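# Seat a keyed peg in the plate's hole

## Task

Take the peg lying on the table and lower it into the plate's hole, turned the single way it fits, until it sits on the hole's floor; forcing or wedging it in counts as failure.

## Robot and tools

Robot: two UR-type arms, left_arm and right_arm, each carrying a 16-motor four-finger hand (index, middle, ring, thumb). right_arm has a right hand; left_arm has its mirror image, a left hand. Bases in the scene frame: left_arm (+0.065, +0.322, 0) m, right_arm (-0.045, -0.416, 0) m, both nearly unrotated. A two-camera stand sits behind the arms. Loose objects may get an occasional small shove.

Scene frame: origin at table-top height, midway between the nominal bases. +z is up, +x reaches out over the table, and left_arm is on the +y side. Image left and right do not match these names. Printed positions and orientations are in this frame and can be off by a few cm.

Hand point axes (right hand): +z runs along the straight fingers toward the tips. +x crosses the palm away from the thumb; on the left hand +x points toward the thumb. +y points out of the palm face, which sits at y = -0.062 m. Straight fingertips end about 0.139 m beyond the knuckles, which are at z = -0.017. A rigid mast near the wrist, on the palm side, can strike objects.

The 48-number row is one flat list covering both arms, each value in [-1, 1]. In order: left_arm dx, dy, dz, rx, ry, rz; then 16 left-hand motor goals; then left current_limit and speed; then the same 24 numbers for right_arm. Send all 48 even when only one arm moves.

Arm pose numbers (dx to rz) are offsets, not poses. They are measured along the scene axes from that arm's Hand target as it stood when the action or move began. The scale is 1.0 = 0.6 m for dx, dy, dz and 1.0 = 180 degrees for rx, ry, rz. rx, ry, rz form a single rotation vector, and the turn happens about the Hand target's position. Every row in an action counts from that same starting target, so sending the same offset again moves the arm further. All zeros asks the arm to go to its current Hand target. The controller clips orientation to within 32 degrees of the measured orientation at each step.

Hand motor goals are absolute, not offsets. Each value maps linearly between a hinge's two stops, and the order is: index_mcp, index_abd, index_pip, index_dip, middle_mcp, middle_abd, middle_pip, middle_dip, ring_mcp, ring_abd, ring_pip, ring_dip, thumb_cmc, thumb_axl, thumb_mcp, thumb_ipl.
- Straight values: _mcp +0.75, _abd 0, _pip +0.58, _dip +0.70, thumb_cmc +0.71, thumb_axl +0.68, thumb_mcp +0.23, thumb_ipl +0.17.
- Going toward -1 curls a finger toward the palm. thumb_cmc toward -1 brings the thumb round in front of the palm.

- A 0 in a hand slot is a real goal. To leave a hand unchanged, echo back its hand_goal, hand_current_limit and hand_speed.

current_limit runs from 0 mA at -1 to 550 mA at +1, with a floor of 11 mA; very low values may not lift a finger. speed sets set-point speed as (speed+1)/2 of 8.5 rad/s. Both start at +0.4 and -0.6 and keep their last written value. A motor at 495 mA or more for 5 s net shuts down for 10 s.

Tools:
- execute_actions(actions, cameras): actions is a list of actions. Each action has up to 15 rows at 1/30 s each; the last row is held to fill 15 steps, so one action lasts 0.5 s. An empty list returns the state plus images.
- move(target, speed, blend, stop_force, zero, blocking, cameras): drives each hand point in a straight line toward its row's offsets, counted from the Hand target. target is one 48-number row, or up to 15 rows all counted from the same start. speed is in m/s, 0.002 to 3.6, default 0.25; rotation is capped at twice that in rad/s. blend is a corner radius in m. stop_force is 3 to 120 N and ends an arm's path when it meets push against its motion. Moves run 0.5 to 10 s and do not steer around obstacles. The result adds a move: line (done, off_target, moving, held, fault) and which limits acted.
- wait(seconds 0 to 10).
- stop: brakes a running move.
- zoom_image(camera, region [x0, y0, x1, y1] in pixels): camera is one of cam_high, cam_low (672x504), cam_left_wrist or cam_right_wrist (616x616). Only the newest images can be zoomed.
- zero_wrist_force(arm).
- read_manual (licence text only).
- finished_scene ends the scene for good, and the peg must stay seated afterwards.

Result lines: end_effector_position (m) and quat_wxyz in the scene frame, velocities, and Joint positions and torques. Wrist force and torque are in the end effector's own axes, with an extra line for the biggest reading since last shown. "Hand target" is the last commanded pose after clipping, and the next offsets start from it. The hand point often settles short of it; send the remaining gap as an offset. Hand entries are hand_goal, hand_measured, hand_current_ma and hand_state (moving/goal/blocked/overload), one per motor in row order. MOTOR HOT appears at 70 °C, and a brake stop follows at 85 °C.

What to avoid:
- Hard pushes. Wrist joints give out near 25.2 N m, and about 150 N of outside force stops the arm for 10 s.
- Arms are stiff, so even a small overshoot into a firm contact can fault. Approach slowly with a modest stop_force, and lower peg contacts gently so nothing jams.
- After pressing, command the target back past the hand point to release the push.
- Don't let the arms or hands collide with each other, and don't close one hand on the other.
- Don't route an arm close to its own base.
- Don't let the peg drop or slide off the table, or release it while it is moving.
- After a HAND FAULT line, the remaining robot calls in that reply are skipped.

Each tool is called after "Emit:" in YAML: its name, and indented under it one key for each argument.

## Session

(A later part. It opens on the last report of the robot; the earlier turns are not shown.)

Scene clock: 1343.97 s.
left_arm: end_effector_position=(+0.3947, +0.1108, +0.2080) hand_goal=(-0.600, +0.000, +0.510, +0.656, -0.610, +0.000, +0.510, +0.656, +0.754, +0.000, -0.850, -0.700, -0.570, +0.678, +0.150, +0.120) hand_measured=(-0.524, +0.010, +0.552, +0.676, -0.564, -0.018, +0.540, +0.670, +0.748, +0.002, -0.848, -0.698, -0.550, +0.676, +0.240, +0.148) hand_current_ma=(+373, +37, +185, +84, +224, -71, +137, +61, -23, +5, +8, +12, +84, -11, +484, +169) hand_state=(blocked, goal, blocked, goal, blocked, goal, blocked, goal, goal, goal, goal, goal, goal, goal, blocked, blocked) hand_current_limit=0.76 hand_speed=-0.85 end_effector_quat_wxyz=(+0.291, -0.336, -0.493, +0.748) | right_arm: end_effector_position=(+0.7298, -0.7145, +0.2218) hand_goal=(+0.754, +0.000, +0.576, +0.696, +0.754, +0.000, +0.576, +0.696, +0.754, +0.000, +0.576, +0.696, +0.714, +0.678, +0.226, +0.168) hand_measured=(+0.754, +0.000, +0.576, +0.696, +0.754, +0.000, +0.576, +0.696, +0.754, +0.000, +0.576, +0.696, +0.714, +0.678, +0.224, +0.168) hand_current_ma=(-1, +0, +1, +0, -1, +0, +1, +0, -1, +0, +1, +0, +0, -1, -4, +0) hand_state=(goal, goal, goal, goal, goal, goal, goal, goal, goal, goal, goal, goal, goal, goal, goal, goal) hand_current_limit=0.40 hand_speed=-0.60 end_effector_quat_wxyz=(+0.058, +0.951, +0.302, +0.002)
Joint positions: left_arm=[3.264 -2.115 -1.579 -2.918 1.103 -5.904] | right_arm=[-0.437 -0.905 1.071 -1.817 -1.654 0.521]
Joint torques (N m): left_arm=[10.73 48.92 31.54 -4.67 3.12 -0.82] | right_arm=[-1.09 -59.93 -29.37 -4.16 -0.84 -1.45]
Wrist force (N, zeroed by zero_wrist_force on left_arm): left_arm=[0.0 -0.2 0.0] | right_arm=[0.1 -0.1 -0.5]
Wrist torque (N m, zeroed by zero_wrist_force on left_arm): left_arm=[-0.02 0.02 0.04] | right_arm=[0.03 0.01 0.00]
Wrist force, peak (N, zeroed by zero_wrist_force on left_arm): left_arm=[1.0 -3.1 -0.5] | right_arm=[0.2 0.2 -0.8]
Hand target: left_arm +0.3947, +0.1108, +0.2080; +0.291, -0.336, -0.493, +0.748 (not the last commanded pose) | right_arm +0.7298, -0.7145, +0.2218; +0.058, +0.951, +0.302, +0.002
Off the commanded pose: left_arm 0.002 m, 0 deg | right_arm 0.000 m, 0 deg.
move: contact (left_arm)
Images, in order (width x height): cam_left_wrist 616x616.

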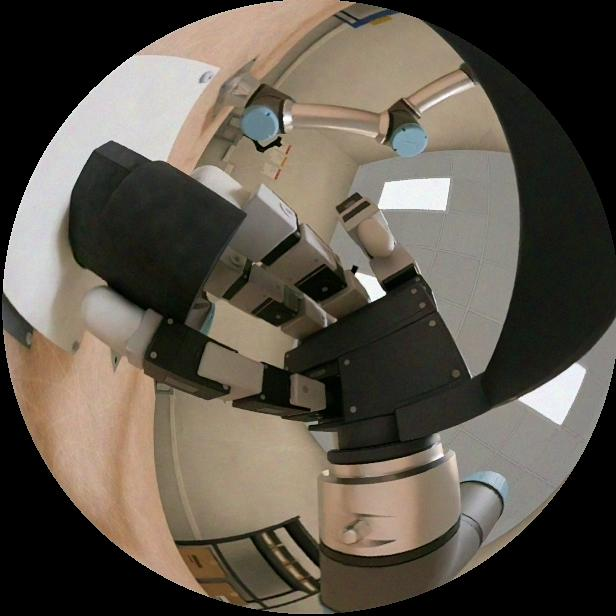

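Emit:
move:
  target:
    - [-0.0017,0.0015,0.0014,0,0,0,-0.60,0,0.51,0.655,-0.61,0,0.51,0.655,0.754,0,-0.85,-0.7,-0.571,0.678,0.15,0.12,0.76,-0.85,0,0,0,0,0,0,0.754,0,0.576,0.696,0.754,0,0.576,0.696,0.754,0,0.576,0.696,0.714,0.678,0.226,0.168,0.4,-0.6]
    - [-0.0026,-0.0013,-0.0064,0,0,0,-0.60,0,0.51,0.655,-0.61,0,0.51,0.655,0.754,0,-0.85,-0.7,-0.571,0.678,0.15,0.12,0.76,-0.85,0,0,0,0,0,0,0.754,0,0.576,0.696,0.754,0,0.576,0.696,0.754,0,0.576,0.696,0.714,0.678,0.226,0.168,0.4,-0.6]
  speed: 0.008
  stop_force: 3
  cameras: ["cam_left_wrist"]

Emit:
zoom_image:
  camera: "cam_left_wrist"
  region: [45, 115, 125, 195]

Emit:
zoom_image:
  camera: "cam_left_wrist"
  region: [45, 195, 125, 275]

Scene clock: 1352.90 s.
left_arm: end_effector_position=(+0.3935, +0.1113, +0.2077) hand_goal=(-0.600, +0.000, +0.510, +0.656, -0.610, +0.000, +0.510, +0.656, +0.754, +0.000, -0.850, -0.700, -0.570, +0.678, +0.150, +0.120) hand_measured=(-0.524, +0.010, +0.552, +0.676, -0.564, -0.018, +0.540, +0.670, +0.748, +0.002, -0.848, -0.698, -0.550, +0.676, +0.240, +0.148) hand_current_ma=(+373, +39, +185, +84, +224, -70, +137, +61, -23, +5, +8, +12, +84, -11, +484, +169) hand_state=(blocked, goal, blocked, goal, blocked, goal, blocked, goal, goal, goal, goal, goal, goal, goal, blocked, blocked) hand_current_limit=0.76 hand_speed=-0.85 end_effector_quat_wxyz=(+0.291, -0.336, -0.493, +0.748) | right_arm: end_effector_position=(+0.7298, -0.7145, +0.2218) hand_goal=(+0.754, +0.000, +0.576, +0.696, +0.754, +0.000, +0.576, +0.696, +0.754, +0.000, +0.576, +0.696, +0.714, +0.678, +0.226, +0.168) hand_measured=(+0.754, +0.000, +0.576, +0.696, +0.754, +0.000, +0.576, +0.696, +0.754, +0.000, +0.576, +0.696, +0.714, +0.678, +0.224, +0.168) hand_current_ma=(-1, +0, +1, +0, -1, +0, +1, +0, -1, +0, +1, +0, +0, -1, -4, +0) hand_state=(goal, goal, goal, goal, goal, goal, goal, goal, goal, goal, goal, goal, goal, goal, goal, goal) hand_current_limit=0.40 hand_speed=-0.60 end_effector_quat_wxyz=(+0.058, +0.951, +0.302, +0.002)
Joint positions: left_arm=[3.266 -2.113 -1.583 -2.915 1.104 -5.904] | right_arm=[-0.437 -0.905 1.071 -1.817 -1.654 0.521]
Joint torques (N m): left_arm=[11.1 48.52 31.42 -4.66 3.15 -1.21] | right_arm=[-0.88 -60.23 -29.07 -4.11 -0.79 -1.48]
Wrist force (N, zeroed by zero_wrist_force on left_arm): left_arm=[-0.2 -0.2 -0.3] | right_arm=[-0.1 0.0 -0.3]
Wrist torque (N m, zeroed by zero_wrist_force on left_arm): left_arm=[0.01 0.02 0.11] | right_arm=[0.03 0.02 -0.01]
Wrist force, peak (N, zeroed by zero_wrist_force on left_arm): left_arm=[0.7 -5.2 -0.8] | right_arm=[0.1 0.0 -0.7]
Hand target: left_arm +0.3935, +0.1113, +0.2077; +0.291, -0.336, -0.493, +0.748 (not the last commanded pose) | right_arm +0.7298, -0.7145, +0.2218; +0.058, +0.951, +0.302, +0.002
Off the commanded pose: left_arm 0.004 m, 0 deg | right_arm 0.000 m, 0 deg.
move: contact (left_arm); path passed 1 of 2 targets
Images, in order (width x height): cam_left_wrist 616x616.

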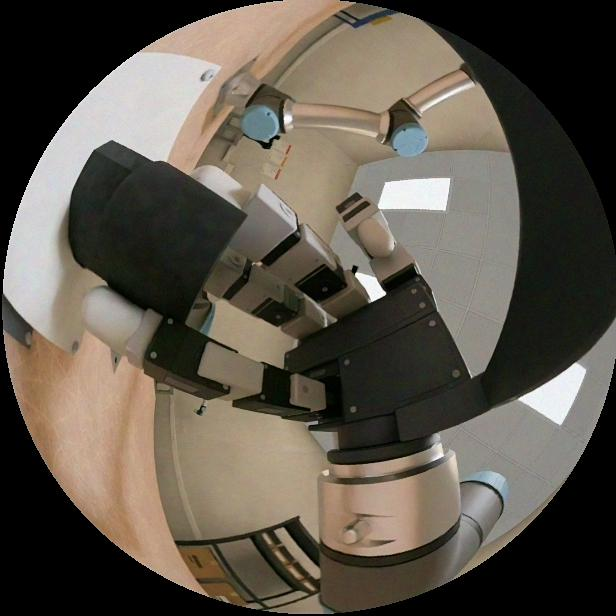

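Scaled by 6.300 from the camera's 616x616 image, which has a finer 880x880 frame.

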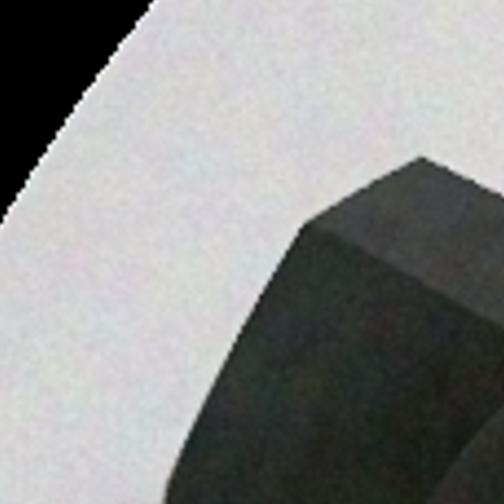

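Scaled by 6.300 from the camera's 616x616 image, which has a finer 880x880 frame.

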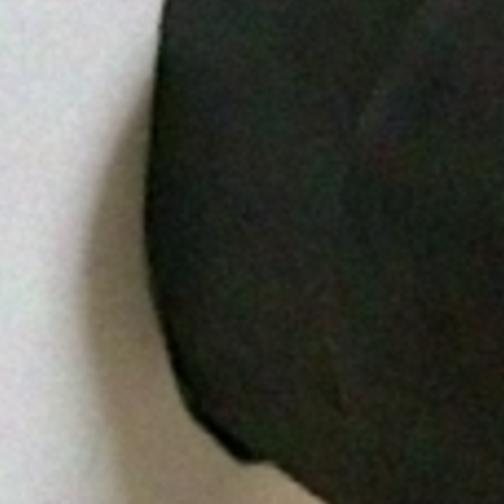

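Emit:
move:
  target:
    - [0.0011,0.0033,0.0094,0,0,0,-0.60,0,0.51,0.655,-0.61,0,0.51,0.655,0.754,0,-0.85,-0.7,-0.571,0.678,0.15,0.12,0.76,-0.85,0,0,0,0,0,0,0.754,0,0.576,0.696,0.754,0,0.576,0.696,0.754,0,0.576,0.696,0.714,0.678,0.226,0.168,0.4,-0.6]
    - [-0.0433,-0.0373,0.0288,0,0,0,-0.60,0,0.51,0.655,-0.61,0,0.51,0.655,0.754,0,-0.85,-0.7,-0.571,0.678,0.15,0.12,0.76,-0.85,0,0,0,0,0,0,0.754,0,0.576,0.696,0.754,0,0.576,0.696,0.754,0,0.576,0.696,0.714,0.678,0.226,0.168,0.4,-0.6]
  speed: 0.05

Emit:
move:
  target:
    - [-0.0016,-0.0050,-0.0141,0,0,0,-0.60,0,0.51,0.655,-0.61,0,0.51,0.655,0.754,0,-0.85,-0.7,-0.571,0.678,0.15,0.12,0.76,-0.85,0,0,0,0,0,0,0.754,0,0.576,0.696,0.754,0,0.576,0.696,0.754,0,0.576,0.696,0.714,0.678,0.226,0.168,0.4,-0.6]
  speed: 0.008
  stop_force: 3
  cameras: ["cam_left_wrist","cam_low"]

Emit:
zoom_image:
  camera: "cam_left_wrist"
  region: [0, 110, 200, 310]

Emit:
zoom_image:
  camera: "cam_low"
  region: [476, 205, 536, 265]

Scene clock: 1371.93 s.
left_arm: end_effector_position=(+0.3677, +0.0891, +0.2249) hand_goal=(-0.600, +0.000, +0.510, +0.656, -0.610, +0.000, +0.510, +0.656, +0.754, +0.000, -0.850, -0.700, -0.570, +0.678, +0.150, +0.120) hand_measured=(-0.524, +0.010, +0.552, +0.676, -0.564, -0.018, +0.540, +0.670, +0.748, +0.002, -0.848, -0.698, -0.550, +0.676, +0.240, +0.148) hand_current_ma=(+373, +39, +185, +84, +224, -70, +137, +61, -23, +5, +8, +12, +84, -11, +484, +169) hand_state=(blocked, goal, blocked, goal, blocked, goal, blocked, goal, goal, goal, goal, goal, goal, goal, blocked, blocked) hand_current_limit=0.76 hand_speed=-0.85 end_effector_quat_wxyz=(+0.291, -0.336, -0.493, +0.748) | right_arm: end_effector_position=(+0.7298, -0.7145, +0.2218) hand_goal=(+0.754, +0.000, +0.576, +0.696, +0.754, +0.000, +0.576, +0.696, +0.754, +0.000, +0.576, +0.696, +0.714, +0.678, +0.226, +0.168) hand_measured=(+0.754, +0.000, +0.576, +0.696, +0.754, +0.000, +0.576, +0.696, +0.754, +0.000, +0.576, +0.696, +0.714, +0.678, +0.224, +0.168) hand_current_ma=(-1, +0, +1, +0, -1, +0, +1, +0, -1, +0, +1, +0, +0, -1, -4, +0) hand_state=(goal, goal, goal, goal, goal, goal, goal, goal, goal, goal, goal, goal, goal, goal, goal, goal) hand_current_limit=0.40 hand_speed=-0.60 end_effector_quat_wxyz=(+0.058, +0.951, +0.302, +0.002)
Joint positions: left_arm=[3.227 -2.048 -1.637 -2.932 1.068 -5.89] | right_arm=[-0.437 -0.905 1.071 -1.817 -1.654 0.521]
Joint torques (N m): left_arm=[-9.4 46.13 0.13 -4.63 -2.46 1.74] | right_arm=[-1.3 -60.31 -29.06 -4.29 -0.84 -1.39]
Wrist force (N, zeroed by zero_wrist_force on left_arm): left_arm=[0.2 -0.2 0.1] | right_arm=[0.2 -0.1 -0.5]
Wrist torque (N m, zeroed by zero_wrist_force on left_arm): left_arm=[-0.04 -0.04 -0.06] | right_arm=[0.03 -0.02 0.01]
Wrist force, peak (N, zeroed by zero_wrist_force on left_arm): left_arm=[0.2 -0.3 -0.7] | right_arm=[0.3 0.1 -0.7]
Hand target: left_arm +0.3675, +0.0890, +0.2249; +0.291, -0.336, -0.493, +0.748 | right_arm +0.7298, -0.7145, +0.2218; +0.058, +0.951, +0.302, +0.002
Off the commanded pose: left_arm 0.000 m, 0 deg | right_arm 0.000 m, 0 deg.
move: done

Scene clock: 1374.07 s.
left_arm: end_effector_position=(+0.3668, +0.0867, +0.2186) hand_goal=(-0.600, +0.000, +0.510, +0.656, -0.610, +0.000, +0.510, +0.656, +0.754, +0.000, -0.850, -0.700, -0.570, +0.678, +0.150, +0.120) hand_measured=(-0.524, +0.010, +0.552, +0.676, -0.564, -0.018, +0.540, +0.670, +0.748, +0.002, -0.848, -0.698, -0.550, +0.676, +0.240, +0.148) hand_current_ma=(+373, +39, +185, +84, +224, -70, +137, +61, -23, +5, +8, +12, +84, -11, +484, +169) hand_state=(blocked, goal, blocked, goal, blocked, goal, blocked, goal, goal, goal, goal, goal, goal, goal, blocked, blocked) hand_current_limit=0.76 hand_speed=-0.85 end_effector_quat_wxyz=(+0.291, -0.336, -0.493, +0.748) | right_arm: end_effector_position=(+0.7298, -0.7145, +0.2218) hand_goal=(+0.754, +0.000, +0.576, +0.696, +0.754, +0.000, +0.576, +0.696, +0.754, +0.000, +0.576, +0.696, +0.714, +0.678, +0.226, +0.168) hand_measured=(+0.754, +0.000, +0.576, +0.696, +0.754, +0.000, +0.576, +0.696, +0.754, +0.000, +0.576, +0.696, +0.714, +0.678, +0.224, +0.168) hand_current_ma=(-1, +0, +1, +0, -1, +0, +1, +0, -1, +0, +1, +0, +0, -1, -4, +0) hand_state=(goal, goal, goal, goal, goal, goal, goal, goal, goal, goal, goal, goal, goal, goal, goal, goal) hand_current_limit=0.40 hand_speed=-0.60 end_effector_quat_wxyz=(+0.058, +0.951, +0.302, +0.002)
Joint positions: left_arm=[3.222 -2.055 -1.645 -2.919 1.063 -5.888] | right_arm=[-0.437 -0.905 1.071 -1.817 -1.654 0.521]
Joint torques (N m): left_arm=[11.11 46.65 31.18 -4.57 3.18 -0.46] | right_arm=[-0.94 -60.53 -28.78 -4.02 -0.91 -1.51]
Wrist force (N, zeroed by zero_wrist_force on left_arm): left_arm=[0.2 0.0 -0.1] | right_arm=[-0.1 0.0 -0.4]
Wrist torque (N m, zeroed by zero_wrist_force on left_arm): left_arm=[-0.01 -0.02 -0.07] | right_arm=[0.05 0.02 0.00]
Wrist force, peak (N, zeroed by zero_wrist_force on left_arm): left_arm=[0.4 -5.3 -1.0] | right_arm=[0.1 0.2 -0.7]
Hand target: left_arm +0.3668, +0.0867, +0.2186; +0.291, -0.336, -0.493, +0.748 (not the last commanded pose) | right_arm +0.7298, -0.7145, +0.2218; +0.058, +0.951, +0.302, +0.002
Off the commanded pose: left_arm 0.002 m, 0 deg | right_arm 0.000 m, 0 deg.
move: contact (left_arm)
Images, in order (width x height): cam_low 672x504, cam_left_wrist 616x616.

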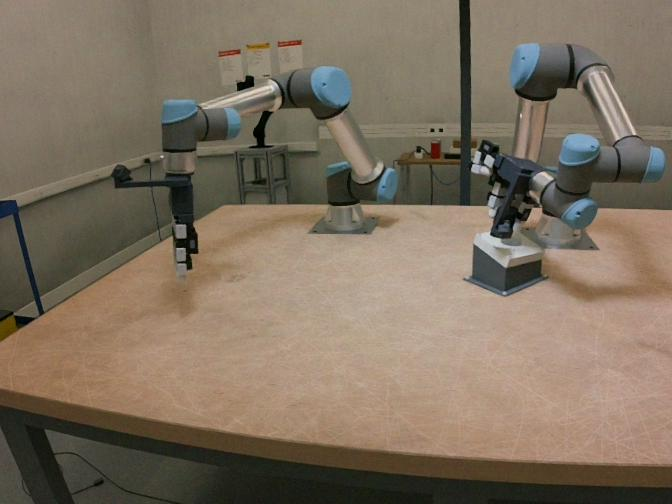

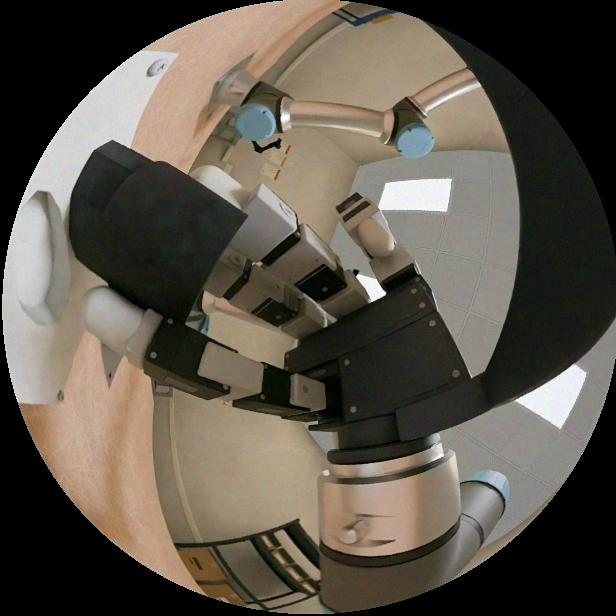

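Scaled by 2.520 from the camera's 616x616 image, which has a finer 880x880 frame.

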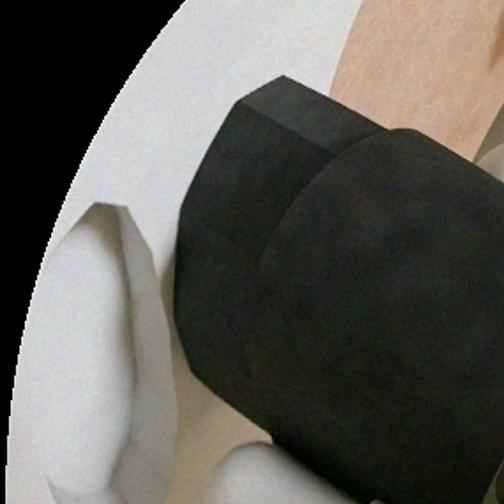

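Scaled by 8.400 from the camera's 672x504 image, which has a finer 960x720 frame.

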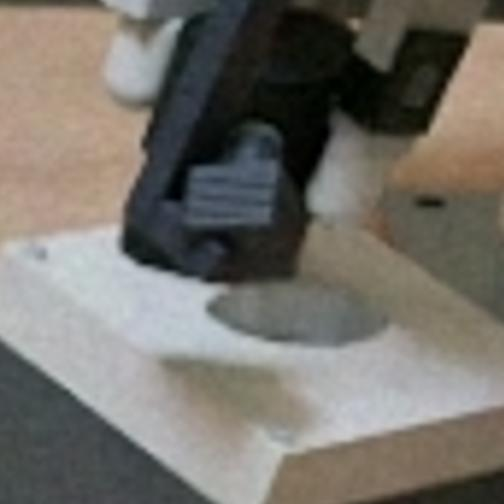

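Emit:
execute_actions:
  actions: []

Scene clock: 1383.13 s.
left_arm: end_effector_position=(+0.3668, +0.0867, +0.2186) hand_goal=(-0.600, +0.000, +0.510, +0.656, -0.610, +0.000, +0.510, +0.656, +0.754, +0.000, -0.850, -0.700, -0.570, +0.678, +0.150, +0.120) hand_measured=(-0.524, +0.010, +0.552, +0.676, -0.564, -0.018, +0.540, +0.670, +0.748, +0.002, -0.848, -0.698, -0.550, +0.676, +0.240, +0.148) hand_current_ma=(+373, +39, +185, +84, +224, -70, +137, +61, -23, +5, +8, +12, +84, -11, +484, +169) hand_state=(blocked, goal, blocked, goal, blocked, goal, blocked, goal, goal, goal, goal, goal, goal, goal, blocked, blocked) hand_current_limit=0.76 hand_speed=-0.85 end_effector_quat_wxyz=(+0.291, -0.336, -0.493, +0.748) | right_arm: end_effector_position=(+0.7298, -0.7145, +0.2218) hand_goal=(+0.754, +0.000, +0.576, +0.696, +0.754, +0.000, +0.576, +0.696, +0.754, +0.000, +0.576, +0.696, +0.714, +0.678, +0.226, +0.168) hand_measured=(+0.754, +0.000, +0.576, +0.696, +0.754, +0.000, +0.576, +0.696, +0.754, +0.000, +0.576, +0.696, +0.714, +0.678, +0.224, +0.168) hand_current_ma=(-1, +0, +1, +0, -1, +0, +1, +0, -1, +0, +1, +0, +0, -1, -4, +0) hand_state=(goal, goal, goal, goal, goal, goal, goal, goal, goal, goal, goal, goal, goal, goal, goal, goal) hand_current_limit=0.40 hand_speed=-0.60 end_effector_quat_wxyz=(+0.058, +0.951, +0.302, +0.002)
Joint positions: left_arm=[3.222 -2.055 -1.645 -2.919 1.063 -5.888] | right_arm=[-0.437 -0.905 1.071 -1.817 -1.654 0.521]
Joint velocities: within noise
Joint torques (N m): left_arm=[10.86 46.21 31.21 -4.55 3.15 -0.51] | right_arm=[-0.63 -59.99 -28.34 -4.14 -0.76 -1.51]
Motor temperatures (°C): left_arm=[33 34 32 35 37 37] | right_arm=[32 33 33 37 41 38]
Wrist force (N, zeroed by zero_wrist_force on left_arm): left_arm=[0.2 -0.2 -0.1] | right_arm=[0.1 -0.1 -0.6]
Wrist torque (N m, zeroed by zero_wrist_force on left_arm): left_arm=[0.02 -0.05 -0.06] | right_arm=[0.04 0.00 0.01]
Wrist force, peak (N, zeroed by zero_wrist_force on left_arm): left_arm=[0.4 -0.4 -0.1] | right_arm=[0.2 -0.4 -0.6]
Hand target: left_arm +0.3668, +0.0867, +0.2186; +0.291, -0.336, -0.493, +0.748 (not the last commanded pose) | right_arm +0.7298, -0.7145, +0.2218; +0.058, +0.951, +0.302, +0.002
Off the commanded pose: left_arm 0.002 m, 0 deg | right_arm 0.000 m, 0 deg.

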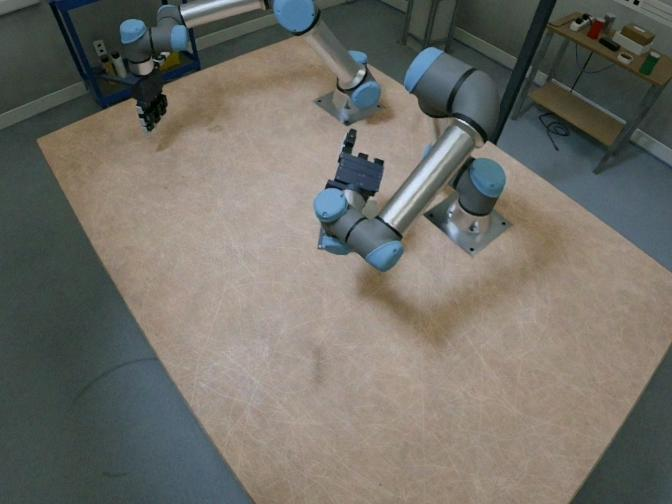

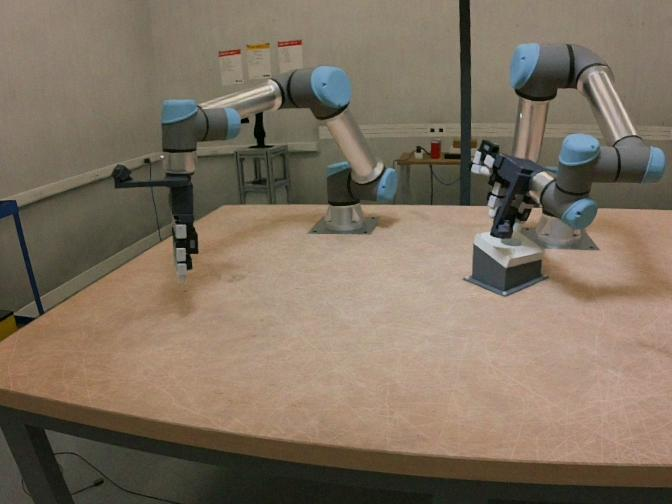

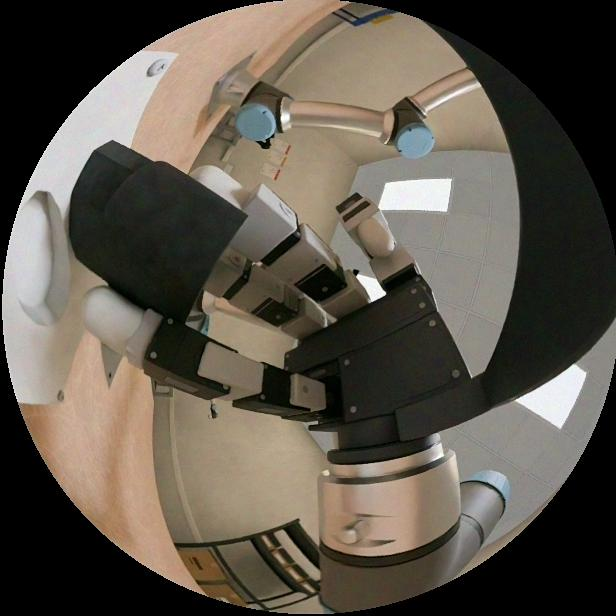

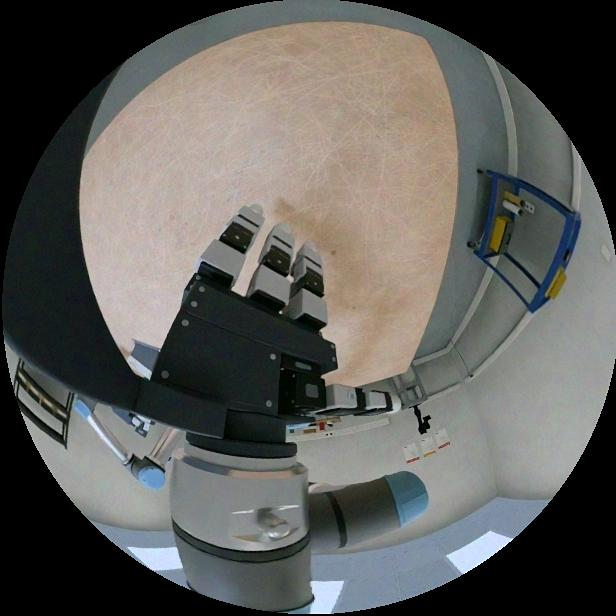

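Emit:
zoom_image:
  camera: "cam_left_wrist"
  region: [0, 120, 200, 320]

Emit:
zoom_image:
  camera: "cam_low"
  region: [450, 130, 570, 310]

Scaled by 2.520 from the camera's 616x616 image, which has a finer 880x880 frame.

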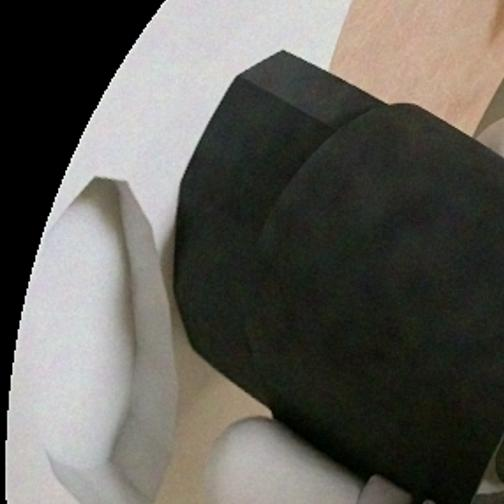

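Scaled by 2.800 from the camera's 672x504 image, which has a finer 960x720 frame.

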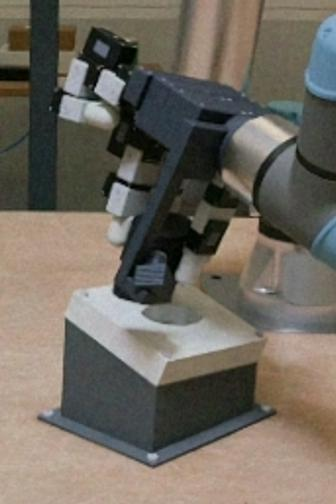

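Emit:
zoom_image:
  camera: "cam_left_wrist"
  region: [5, 180, 85, 260]

Emit:
zoom_image:
  camera: "cam_left_wrist"
  region: [5, 250, 85, 330]

Emit:
zoom_image:
  camera: "cam_left_wrist"
  region: [60, 130, 140, 210]

Emit:
zoom_image:
  camera: "cam_left_wrist"
  region: [60, 210, 140, 290]

Scaled by 6.300 from the camera's 616x616 image, which has a finer 880x880 frame.

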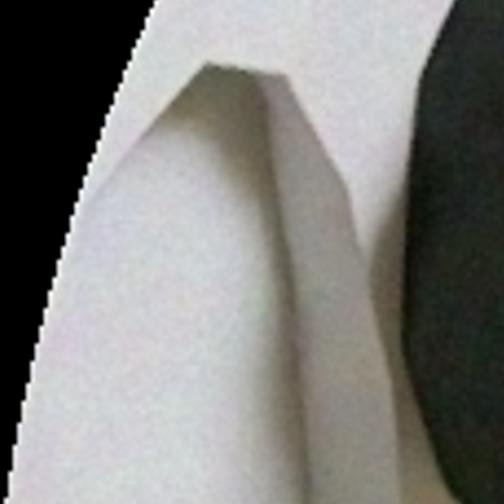

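Scaled by 6.300 from the camera's 616x616 image, which has a finer 880x880 frame.

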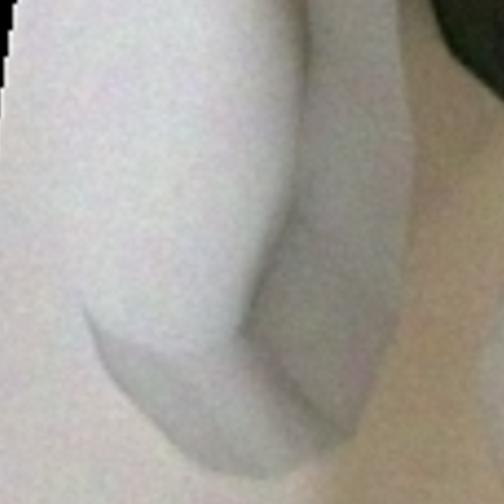

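Scaled by 6.300 from the camera's 616x616 image, which has a finer 880x880 frame.

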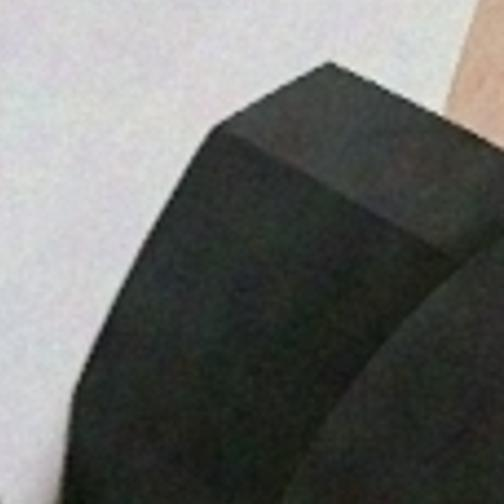

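Scaled by 6.300 from the camera's 616x616 image, which has a finer 880x880 frame.

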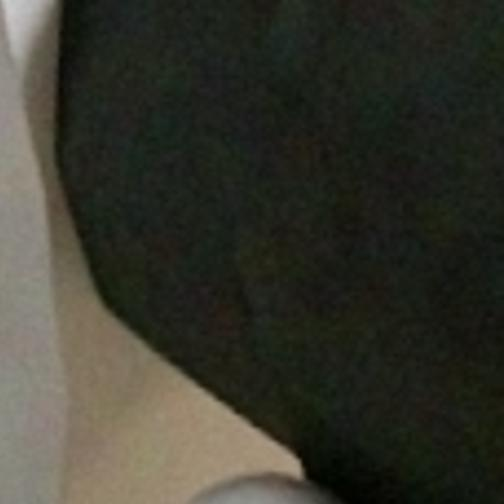

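Emit:
move:
  target: [-0.00014,-0.00044,-0.00125,0,0,0, -0.60,0,0.51,0.655, -0.61,0,0.51,0.655, 0.754,0,-0.85,-0.7, -0.571,0.678,0.15,0.12, 0.76,-0.85, 0,0,0,0,0,0, 0.754,0,0.576,0.696, 0.754,0,0.576,0.696, 0.754,0,0.576,0.696, 0.714,0.678,0.226,0.168, 0.4,-0.6]
  speed: 0.004
  stop_force: 3

Scene clock: 1405.60 s.
left_arm: end_effector_position=(+0.3669, +0.0867, +0.2184) hand_goal=(-0.600, +0.000, +0.510, +0.656, -0.610, +0.000, +0.510, +0.656, +0.754, +0.000, -0.850, -0.700, -0.570, +0.678, +0.150, +0.120) hand_measured=(-0.524, +0.010, +0.552, +0.676, -0.564, -0.018, +0.540, +0.670, +0.748, +0.002, -0.848, -0.698, -0.550, +0.676, +0.240, +0.148) hand_current_ma=(+373, +39, +185, +84, +224, -70, +137, +61, -23, +5, +8, +12, +84, -11, +484, +169) hand_state=(blocked, goal, blocked, goal, blocked, goal, blocked, goal, goal, goal, goal, goal, goal, goal, blocked, blocked) hand_current_limit=0.76 hand_speed=-0.85 end_effector_quat_wxyz=(+0.291, -0.337, -0.493, +0.747) | right_arm: end_effector_position=(+0.7298, -0.7145, +0.2218) hand_goal=(+0.754, +0.000, +0.576, +0.696, +0.754, +0.000, +0.576, +0.696, +0.754, +0.000, +0.576, +0.696, +0.714, +0.678, +0.226, +0.168) hand_measured=(+0.754, +0.000, +0.576, +0.696, +0.754, +0.000, +0.576, +0.696, +0.754, +0.000, +0.576, +0.696, +0.714, +0.678, +0.224, +0.168) hand_current_ma=(-1, +0, +1, +0, -1, +0, +1, +0, -1, +0, +1, +0, +0, -1, -4, +0) hand_state=(goal, goal, goal, goal, goal, goal, goal, goal, goal, goal, goal, goal, goal, goal, goal, goal) hand_current_limit=0.40 hand_speed=-0.60 end_effector_quat_wxyz=(+0.058, +0.951, +0.302, +0.002)
Joint positions: left_arm=[3.222 -2.055 -1.645 -2.918 1.063 -5.888] | right_arm=[-0.437 -0.905 1.071 -1.817 -1.654 0.521]
Joint torques (N m): left_arm=[1.74 43.96 11.29 -3.34 -1.98 1.28] | right_arm=[-1.1 -60.33 -29.05 -4.16 -0.84 -1.34]
Wrist force (N, zeroed by zero_wrist_force on left_arm): left_arm=[0.3 -4.1 -0.2] | right_arm=[-0.3 -0.2 -0.4]
Wrist torque (N m, zeroed by zero_wrist_force on left_arm): left_arm=[-0.21 -0.04 -0.09] | right_arm=[0.02 0.04 -0.03]
Wrist force, peak (N, zeroed by zero_wrist_force on left_arm): left_arm=[0.1 -4.6 0.2] | right_arm=[0.1 0.0 -0.9]
Hand target: left_arm +0.3669, +0.0867, +0.2184; +0.291, -0.337, -0.493, +0.747 (not the last commanded pose) | right_arm +0.7298, -0.7145, +0.2218; +0.058, +0.951, +0.302, +0.002
Off the commanded pose: left_arm 0.001 m, 0 deg | right_arm 0.000 m, 0 deg.
move: contact (left_arm)

Emit:
execute_actions:
  actions:
    - [[0,0,0,0,0,0, -0.512,0,0.552,0.676, -0.552,0,0.54,0.67, 0.754,0,-0.85,-0.7, -0.553,0.678,0.25,0.15, 0.76,-0.93, 0,0,0,0,0,0, 0.754,0,0.576,0.696, 0.754,0,0.576,0.696, 0.754,0,0.576,0.696, 0.714,0.678,0.226,0.168, 0.4,-0.6]]
  cameras: ["cam_left_wrist"]

Scene clock: 1408.57 s.
left_arm: end_effector_position=(+0.3669, +0.0867, +0.2184) hand_goal=(-0.512, +0.000, +0.552, +0.676, -0.552, +0.000, +0.540, +0.670, +0.754, +0.000, -0.850, -0.700, -0.552, +0.678, +0.250, +0.150) hand_measured=(-0.520, +0.004, +0.554, +0.678, -0.558, -0.002, +0.542, +0.672, +0.748, +0.002, -0.848, -0.698, -0.548, +0.676, +0.254, +0.156) hand_current_ma=(-32, +17, +8, +11, -22, -8, +8, +11, -23, +5, +8, +12, +15, -11, +20, +29) hand_state=(goal, goal, goal, goal, goal, goal, goal, goal, goal, goal, goal, goal, goal, goal, goal, goal) hand_current_limit=0.76 hand_speed=-0.93 end_effector_quat_wxyz=(+0.291, -0.337, -0.493, +0.747) | right_arm: end_effector_position=(+0.7298, -0.7145, +0.2218) hand_goal=(+0.754, +0.000, +0.576, +0.696, +0.754, +0.000, +0.576, +0.696, +0.754, +0.000, +0.576, +0.696, +0.714, +0.678, +0.226, +0.168) hand_measured=(+0.754, +0.000, +0.576, +0.696, +0.754, +0.000, +0.576, +0.696, +0.754, +0.000, +0.576, +0.696, +0.714, +0.678, +0.224, +0.168) hand_current_ma=(-1, +0, +1, +0, -1, +0, +1, +0, -1, +0, +1, +0, +0, -1, -4, +0) hand_state=(goal, goal, goal, goal, goal, goal, goal, goal, goal, goal, goal, goal, goal, goal, goal, goal) hand_current_limit=0.40 hand_speed=-0.60 end_effector_quat_wxyz=(+0.058, +0.951, +0.302, +0.002)
Joint positions: left_arm=[3.222 -2.055 -1.645 -2.918 1.063 -5.888] | right_arm=[-0.437 -0.905 1.071 -1.817 -1.654 0.521]
Joint torques (N m): left_arm=[9.58 44.3 30.36 -3.49 2.85 -0.46] | right_arm=[-0.23 -60.2 -29.4 -4.11 -0.77 -1.38]
Wrist force (N, zeroed by zero_wrist_force on left_arm): left_arm=[0.1 -1.2 -0.3] | right_arm=[0.1 0.3 -0.4]
Wrist torque (N m, zeroed by zero_wrist_force on left_arm): left_arm=[-0.06 -0.03 -0.06] | right_arm=[0.08 0.00 0.01]
Wrist force, peak (N, zeroed by zero_wrist_force on left_arm): left_arm=[0.0 -4.6 -0.3] | right_arm=[0.1 0.0 -0.8]
Hand target: left_arm +0.3669, +0.0867, +0.2184; +0.291, -0.337, -0.493, +0.747 | right_arm +0.7298, -0.7145, +0.2218; +0.058, +0.951, +0.302, +0.002
Off the commanded pose: left_arm 0.000 m, 0 deg | right_arm 0.000 m, 0 deg.
Images, in order (width x height): cam_left_wrist 616x616.

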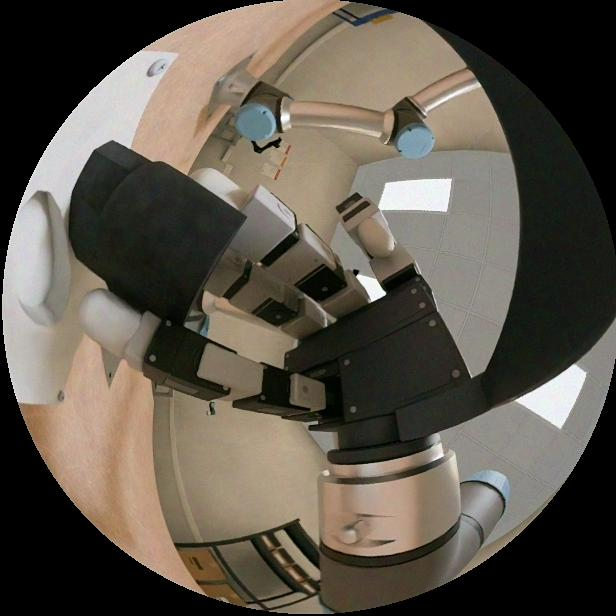

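Emit:
zoom_image:
  camera: "cam_left_wrist"
  region: [40, 130, 280, 370]

Scaled by 2.100 from the camera's 616x616 image, which has a finer 880x880 frame.

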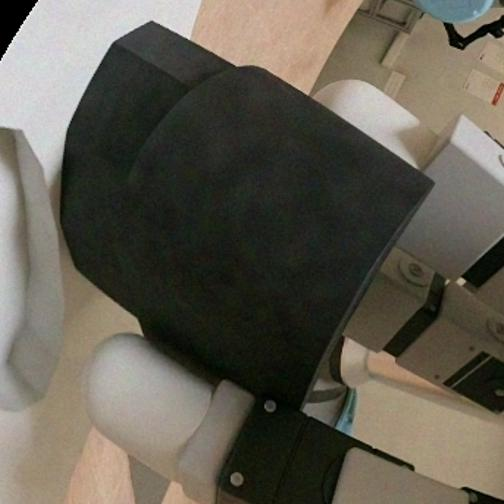

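Emit:
move:
  target: [0.0008,0.00249,0.00703,0,0,0, -0.512,0,0.552,0.676, -0.552,0,0.54,0.67, 0.754,0,-0.85,-0.7, -0.553,0.678,0.25,0.15, 0.76,-0.93, 0,0,0,0,0,0, 0.754,0,0.576,0.696, 0.754,0,0.576,0.696, 0.754,0,0.576,0.696, 0.714,0.678,0.226,0.168, 0.4,-0.6]
  speed: 0.01
  cameras: ["cam_left_wrist"]

Emit:
zoom_image:
  camera: "cam_left_wrist"
  region: [40, 130, 280, 370]

Scene clock: 1414.90 s.
left_arm: end_effector_position=(+0.3674, +0.0882, +0.2225) hand_goal=(-0.512, +0.000, +0.552, +0.676, -0.552, +0.000, +0.540, +0.670, +0.754, +0.000, -0.850, -0.700, -0.552, +0.678, +0.250, +0.150) hand_measured=(-0.520, +0.004, +0.554, +0.678, -0.558, -0.002, +0.542, +0.672, +0.748, +0.002, -0.848, -0.698, -0.548, +0.676, +0.254, +0.156) hand_current_ma=(-32, +17, +8, +11, -22, -8, +8, +11, -23, +5, +8, +12, +15, -11, +20, +29) hand_state=(goal, goal, goal, goal, goal, goal, goal, goal, goal, goal, goal, goal, goal, goal, goal, goal) hand_current_limit=0.76 hand_speed=-0.93 end_effector_quat_wxyz=(+0.291, -0.337, -0.493, +0.747) | right_arm: end_effector_position=(+0.7298, -0.7145, +0.2218) hand_goal=(+0.754, +0.000, +0.576, +0.696, +0.754, +0.000, +0.576, +0.696, +0.754, +0.000, +0.576, +0.696, +0.714, +0.678, +0.226, +0.168) hand_measured=(+0.754, +0.000, +0.576, +0.696, +0.754, +0.000, +0.576, +0.696, +0.754, +0.000, +0.576, +0.696, +0.714, +0.678, +0.224, +0.168) hand_current_ma=(-1, +0, +1, +0, -1, +0, +1, +0, -1, +0, +1, +0, +0, -1, -4, +0) hand_state=(goal, goal, goal, goal, goal, goal, goal, goal, goal, goal, goal, goal, goal, goal, goal, goal) hand_current_limit=0.40 hand_speed=-0.60 end_effector_quat_wxyz=(+0.058, +0.951, +0.302, +0.002)
Joint positions: left_arm=[3.225 -2.05 -1.64 -2.927 1.066 -5.889] | right_arm=[-0.437 -0.905 1.071 -1.817 -1.654 0.521]
Joint torques (N m): left_arm=[10.61 46.13 30.46 -4.54 3.2 -1.48] | right_arm=[-0.87 -60.2 -29.19 -4.21 -0.71 -1.36]
Wrist force (N, zeroed by zero_wrist_force on left_arm): left_arm=[-0.1 -1.4 -0.1] | right_arm=[0.0 0.1 -0.6]
Wrist torque (N m, zeroed by zero_wrist_force on left_arm): left_arm=[-0.07 -0.01 0.14] | right_arm=[0.07 0.01 0.00]
Wrist force, peak (N, zeroed by zero_wrist_force on left_arm): left_arm=[-0.3 -1.7 0.0] | right_arm=[-0.1 -0.1 -0.7]
Hand target: left_arm +0.3674, +0.0882, +0.2227; +0.291, -0.337, -0.493, +0.747 | right_arm +0.7298, -0.7145, +0.2218; +0.058, +0.951, +0.302, +0.002
Off the commanded pose: left_arm 0.000 m, 0 deg | right_arm 0.000 m, 0 deg.
move: done
Images, in order (width x height): cam_left_wrist 616x616.

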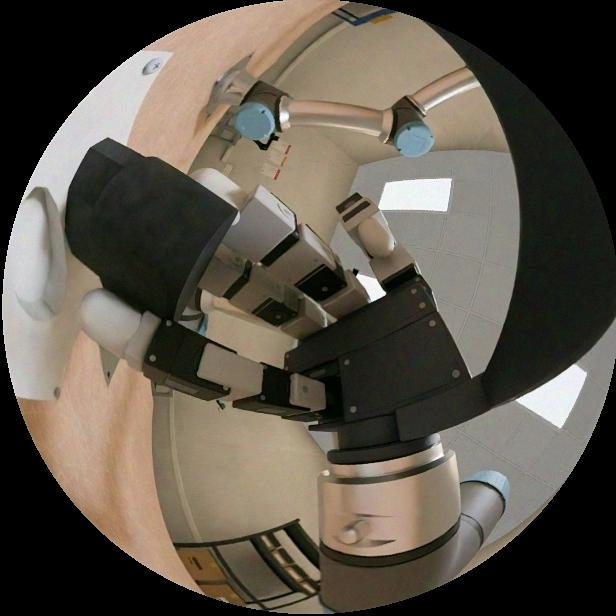

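Scaled by 2.100 from the camera's 616x616 image, which has a finer 880x880 frame.

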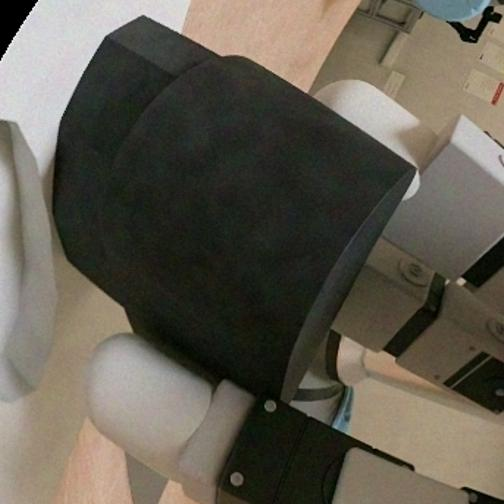

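Emit:
zoom_image:
  camera: "cam_left_wrist"
  region: [5, 180, 75, 250]

Emit:
zoom_image:
  camera: "cam_left_wrist"
  region: [5, 250, 75, 320]

Emit:
zoom_image:
  camera: "cam_left_wrist"
  region: [60, 130, 130, 200]

Emit:
zoom_image:
  camera: "cam_left_wrist"
  region: [60, 200, 130, 270]

Scaled by 7.200 from the camera's 616x616 image, which has a finer 880x880 frame.

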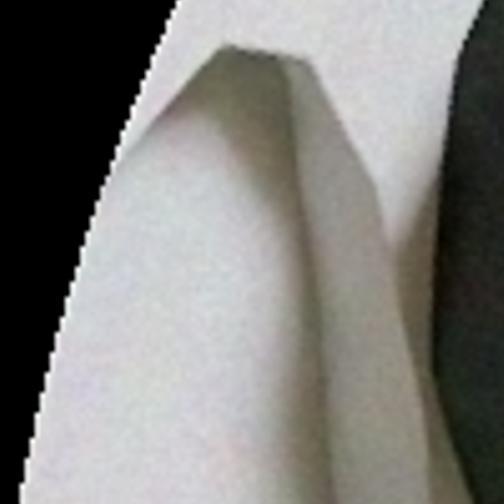

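Scaled by 7.200 from the camera's 616x616 image, which has a finer 880x880 frame.

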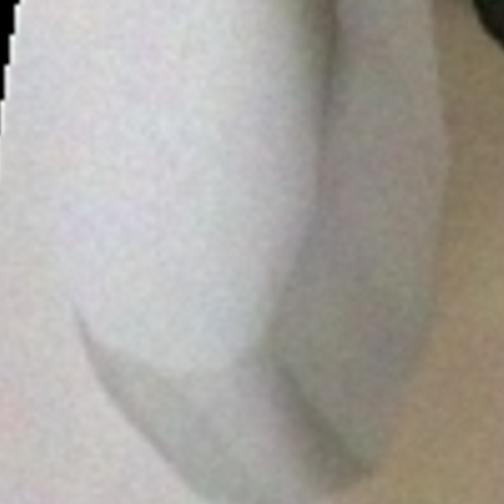

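Scaled by 7.200 from the camera's 616x616 image, which has a finer 880x880 frame.

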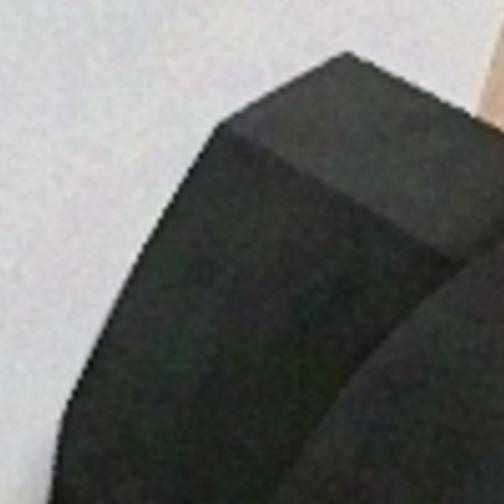

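Scaled by 7.200 from the camera's 616x616 image, which has a finer 880x880 frame.

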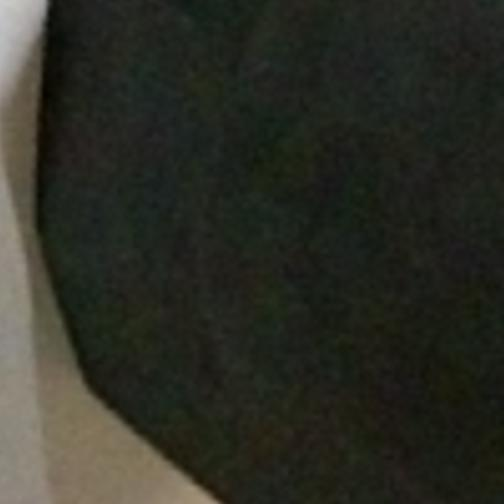

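Emit:
execute_actions:
  actions:
    - [[0,0,0,0,0,0, -0.60,0,0.51,0.655, -0.61,0,0.51,0.655, 0.754,0,-0.85,-0.7, -0.571,0.678,0.15,0.12, 0.76,-0.97, 0,0,0,0,0,0, 0.754,0,0.576,0.696, 0.754,0,0.576,0.696, 0.754,0,0.576,0.696, 0.714,0.678,0.226,0.168, 0.4,-0.6]]
  cameras: ["cam_left_wrist"]

Emit:
zoom_image:
  camera: "cam_left_wrist"
  region: [40, 130, 280, 370]

Scene clock: 1454.30 s.
left_arm: end_effector_position=(+0.3674, +0.0882, +0.2227) hand_goal=(-0.600, +0.000, +0.510, +0.656, -0.610, +0.000, +0.510, +0.656, +0.754, +0.000, -0.850, -0.700, -0.570, +0.678, +0.150, +0.120) hand_measured=(-0.520, +0.004, +0.546, +0.668, -0.558, -0.002, +0.538, +0.666, +0.748, +0.002, -0.848, -0.698, -0.552, +0.676, +0.254, +0.138) hand_current_ma=(+286, +17, +162, +53, +256, -8, +126, +46, -23, +5, +8, +12, +76, -11, +346, +109) hand_state=(moving, goal, blocked, goal, blocked, goal, blocked, goal, goal, goal, goal, goal, goal, goal, moving, goal) hand_current_limit=0.76 hand_speed=-0.97 end_effector_quat_wxyz=(+0.291, -0.337, -0.493, +0.747) | right_arm: end_effector_position=(+0.7298, -0.7145, +0.2218) hand_goal=(+0.754, +0.000, +0.576, +0.696, +0.754, +0.000, +0.576, +0.696, +0.754, +0.000, +0.576, +0.696, +0.714, +0.678, +0.226, +0.168) hand_measured=(+0.754, +0.000, +0.576, +0.696, +0.754, +0.000, +0.576, +0.696, +0.754, +0.000, +0.576, +0.696, +0.714, +0.678, +0.224, +0.168) hand_current_ma=(-1, +0, +1, +0, -1, +0, +1, +0, -1, +0, +1, +0, +0, -1, -4, +0) hand_state=(goal, goal, goal, goal, goal, goal, goal, goal, goal, goal, goal, goal, goal, goal, goal, goal) hand_current_limit=0.40 hand_speed=-0.60 end_effector_quat_wxyz=(+0.058, +0.951, +0.302, +0.002)
Joint positions: left_arm=[3.225 -2.05 -1.64 -2.927 1.066 -5.889] | right_arm=[-0.437 -0.905 1.071 -1.817 -1.654 0.521]
Joint torques (N m): left_arm=[11.14 45.8 31.16 -4.43 3.09 -1.42] | right_arm=[-0.98 -60.81 -29.45 -4.17 -0.78 -1.39]
Wrist force (N, zeroed by zero_wrist_force on left_arm): left_arm=[-0.1 -0.9 0.2] | right_arm=[0.1 -0.1 -0.5]
Wrist torque (N m, zeroed by zero_wrist_force on left_arm): left_arm=[0.00 -0.02 0.16] | right_arm=[0.04 0.00 0.01]
Wrist force, peak (N, zeroed by zero_wrist_force on left_arm): left_arm=[0.0 -1.7 0.1] | right_arm=[0.1 0.3 -0.7]
Hand target: left_arm +0.3674, +0.0882, +0.2227; +0.291, -0.337, -0.493, +0.747 | right_arm +0.7298, -0.7145, +0.2218; +0.058, +0.951, +0.302, +0.002
Off the commanded pose: left_arm 0.000 m, 0 deg | right_arm 0.000 m, 0 deg.
Images, in order (width x height): cam_left_wrist 616x616.

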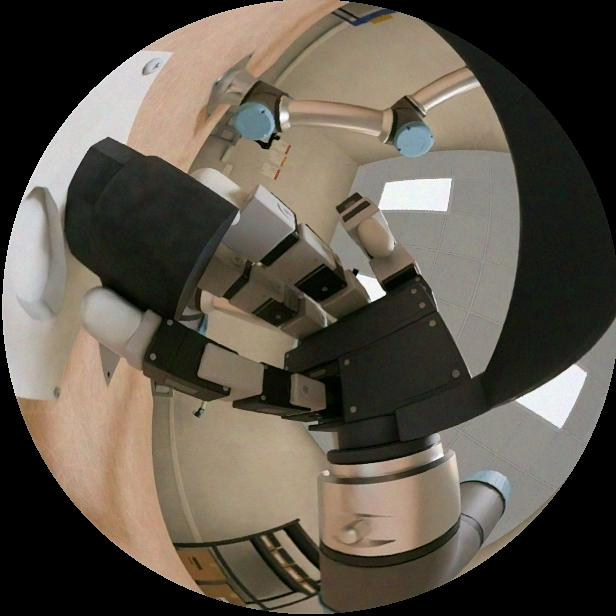

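Scaled by 2.100 from the camera's 616x616 image, which has a finer 880x880 frame.

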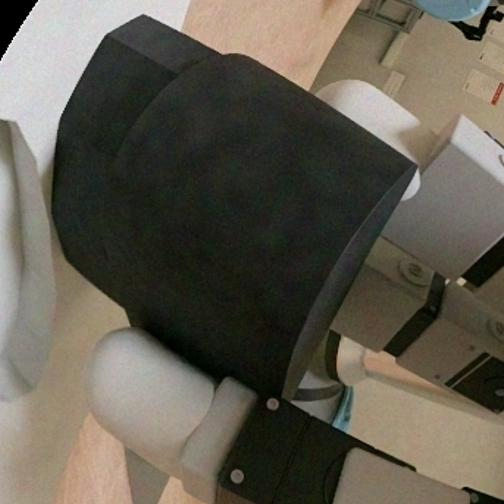

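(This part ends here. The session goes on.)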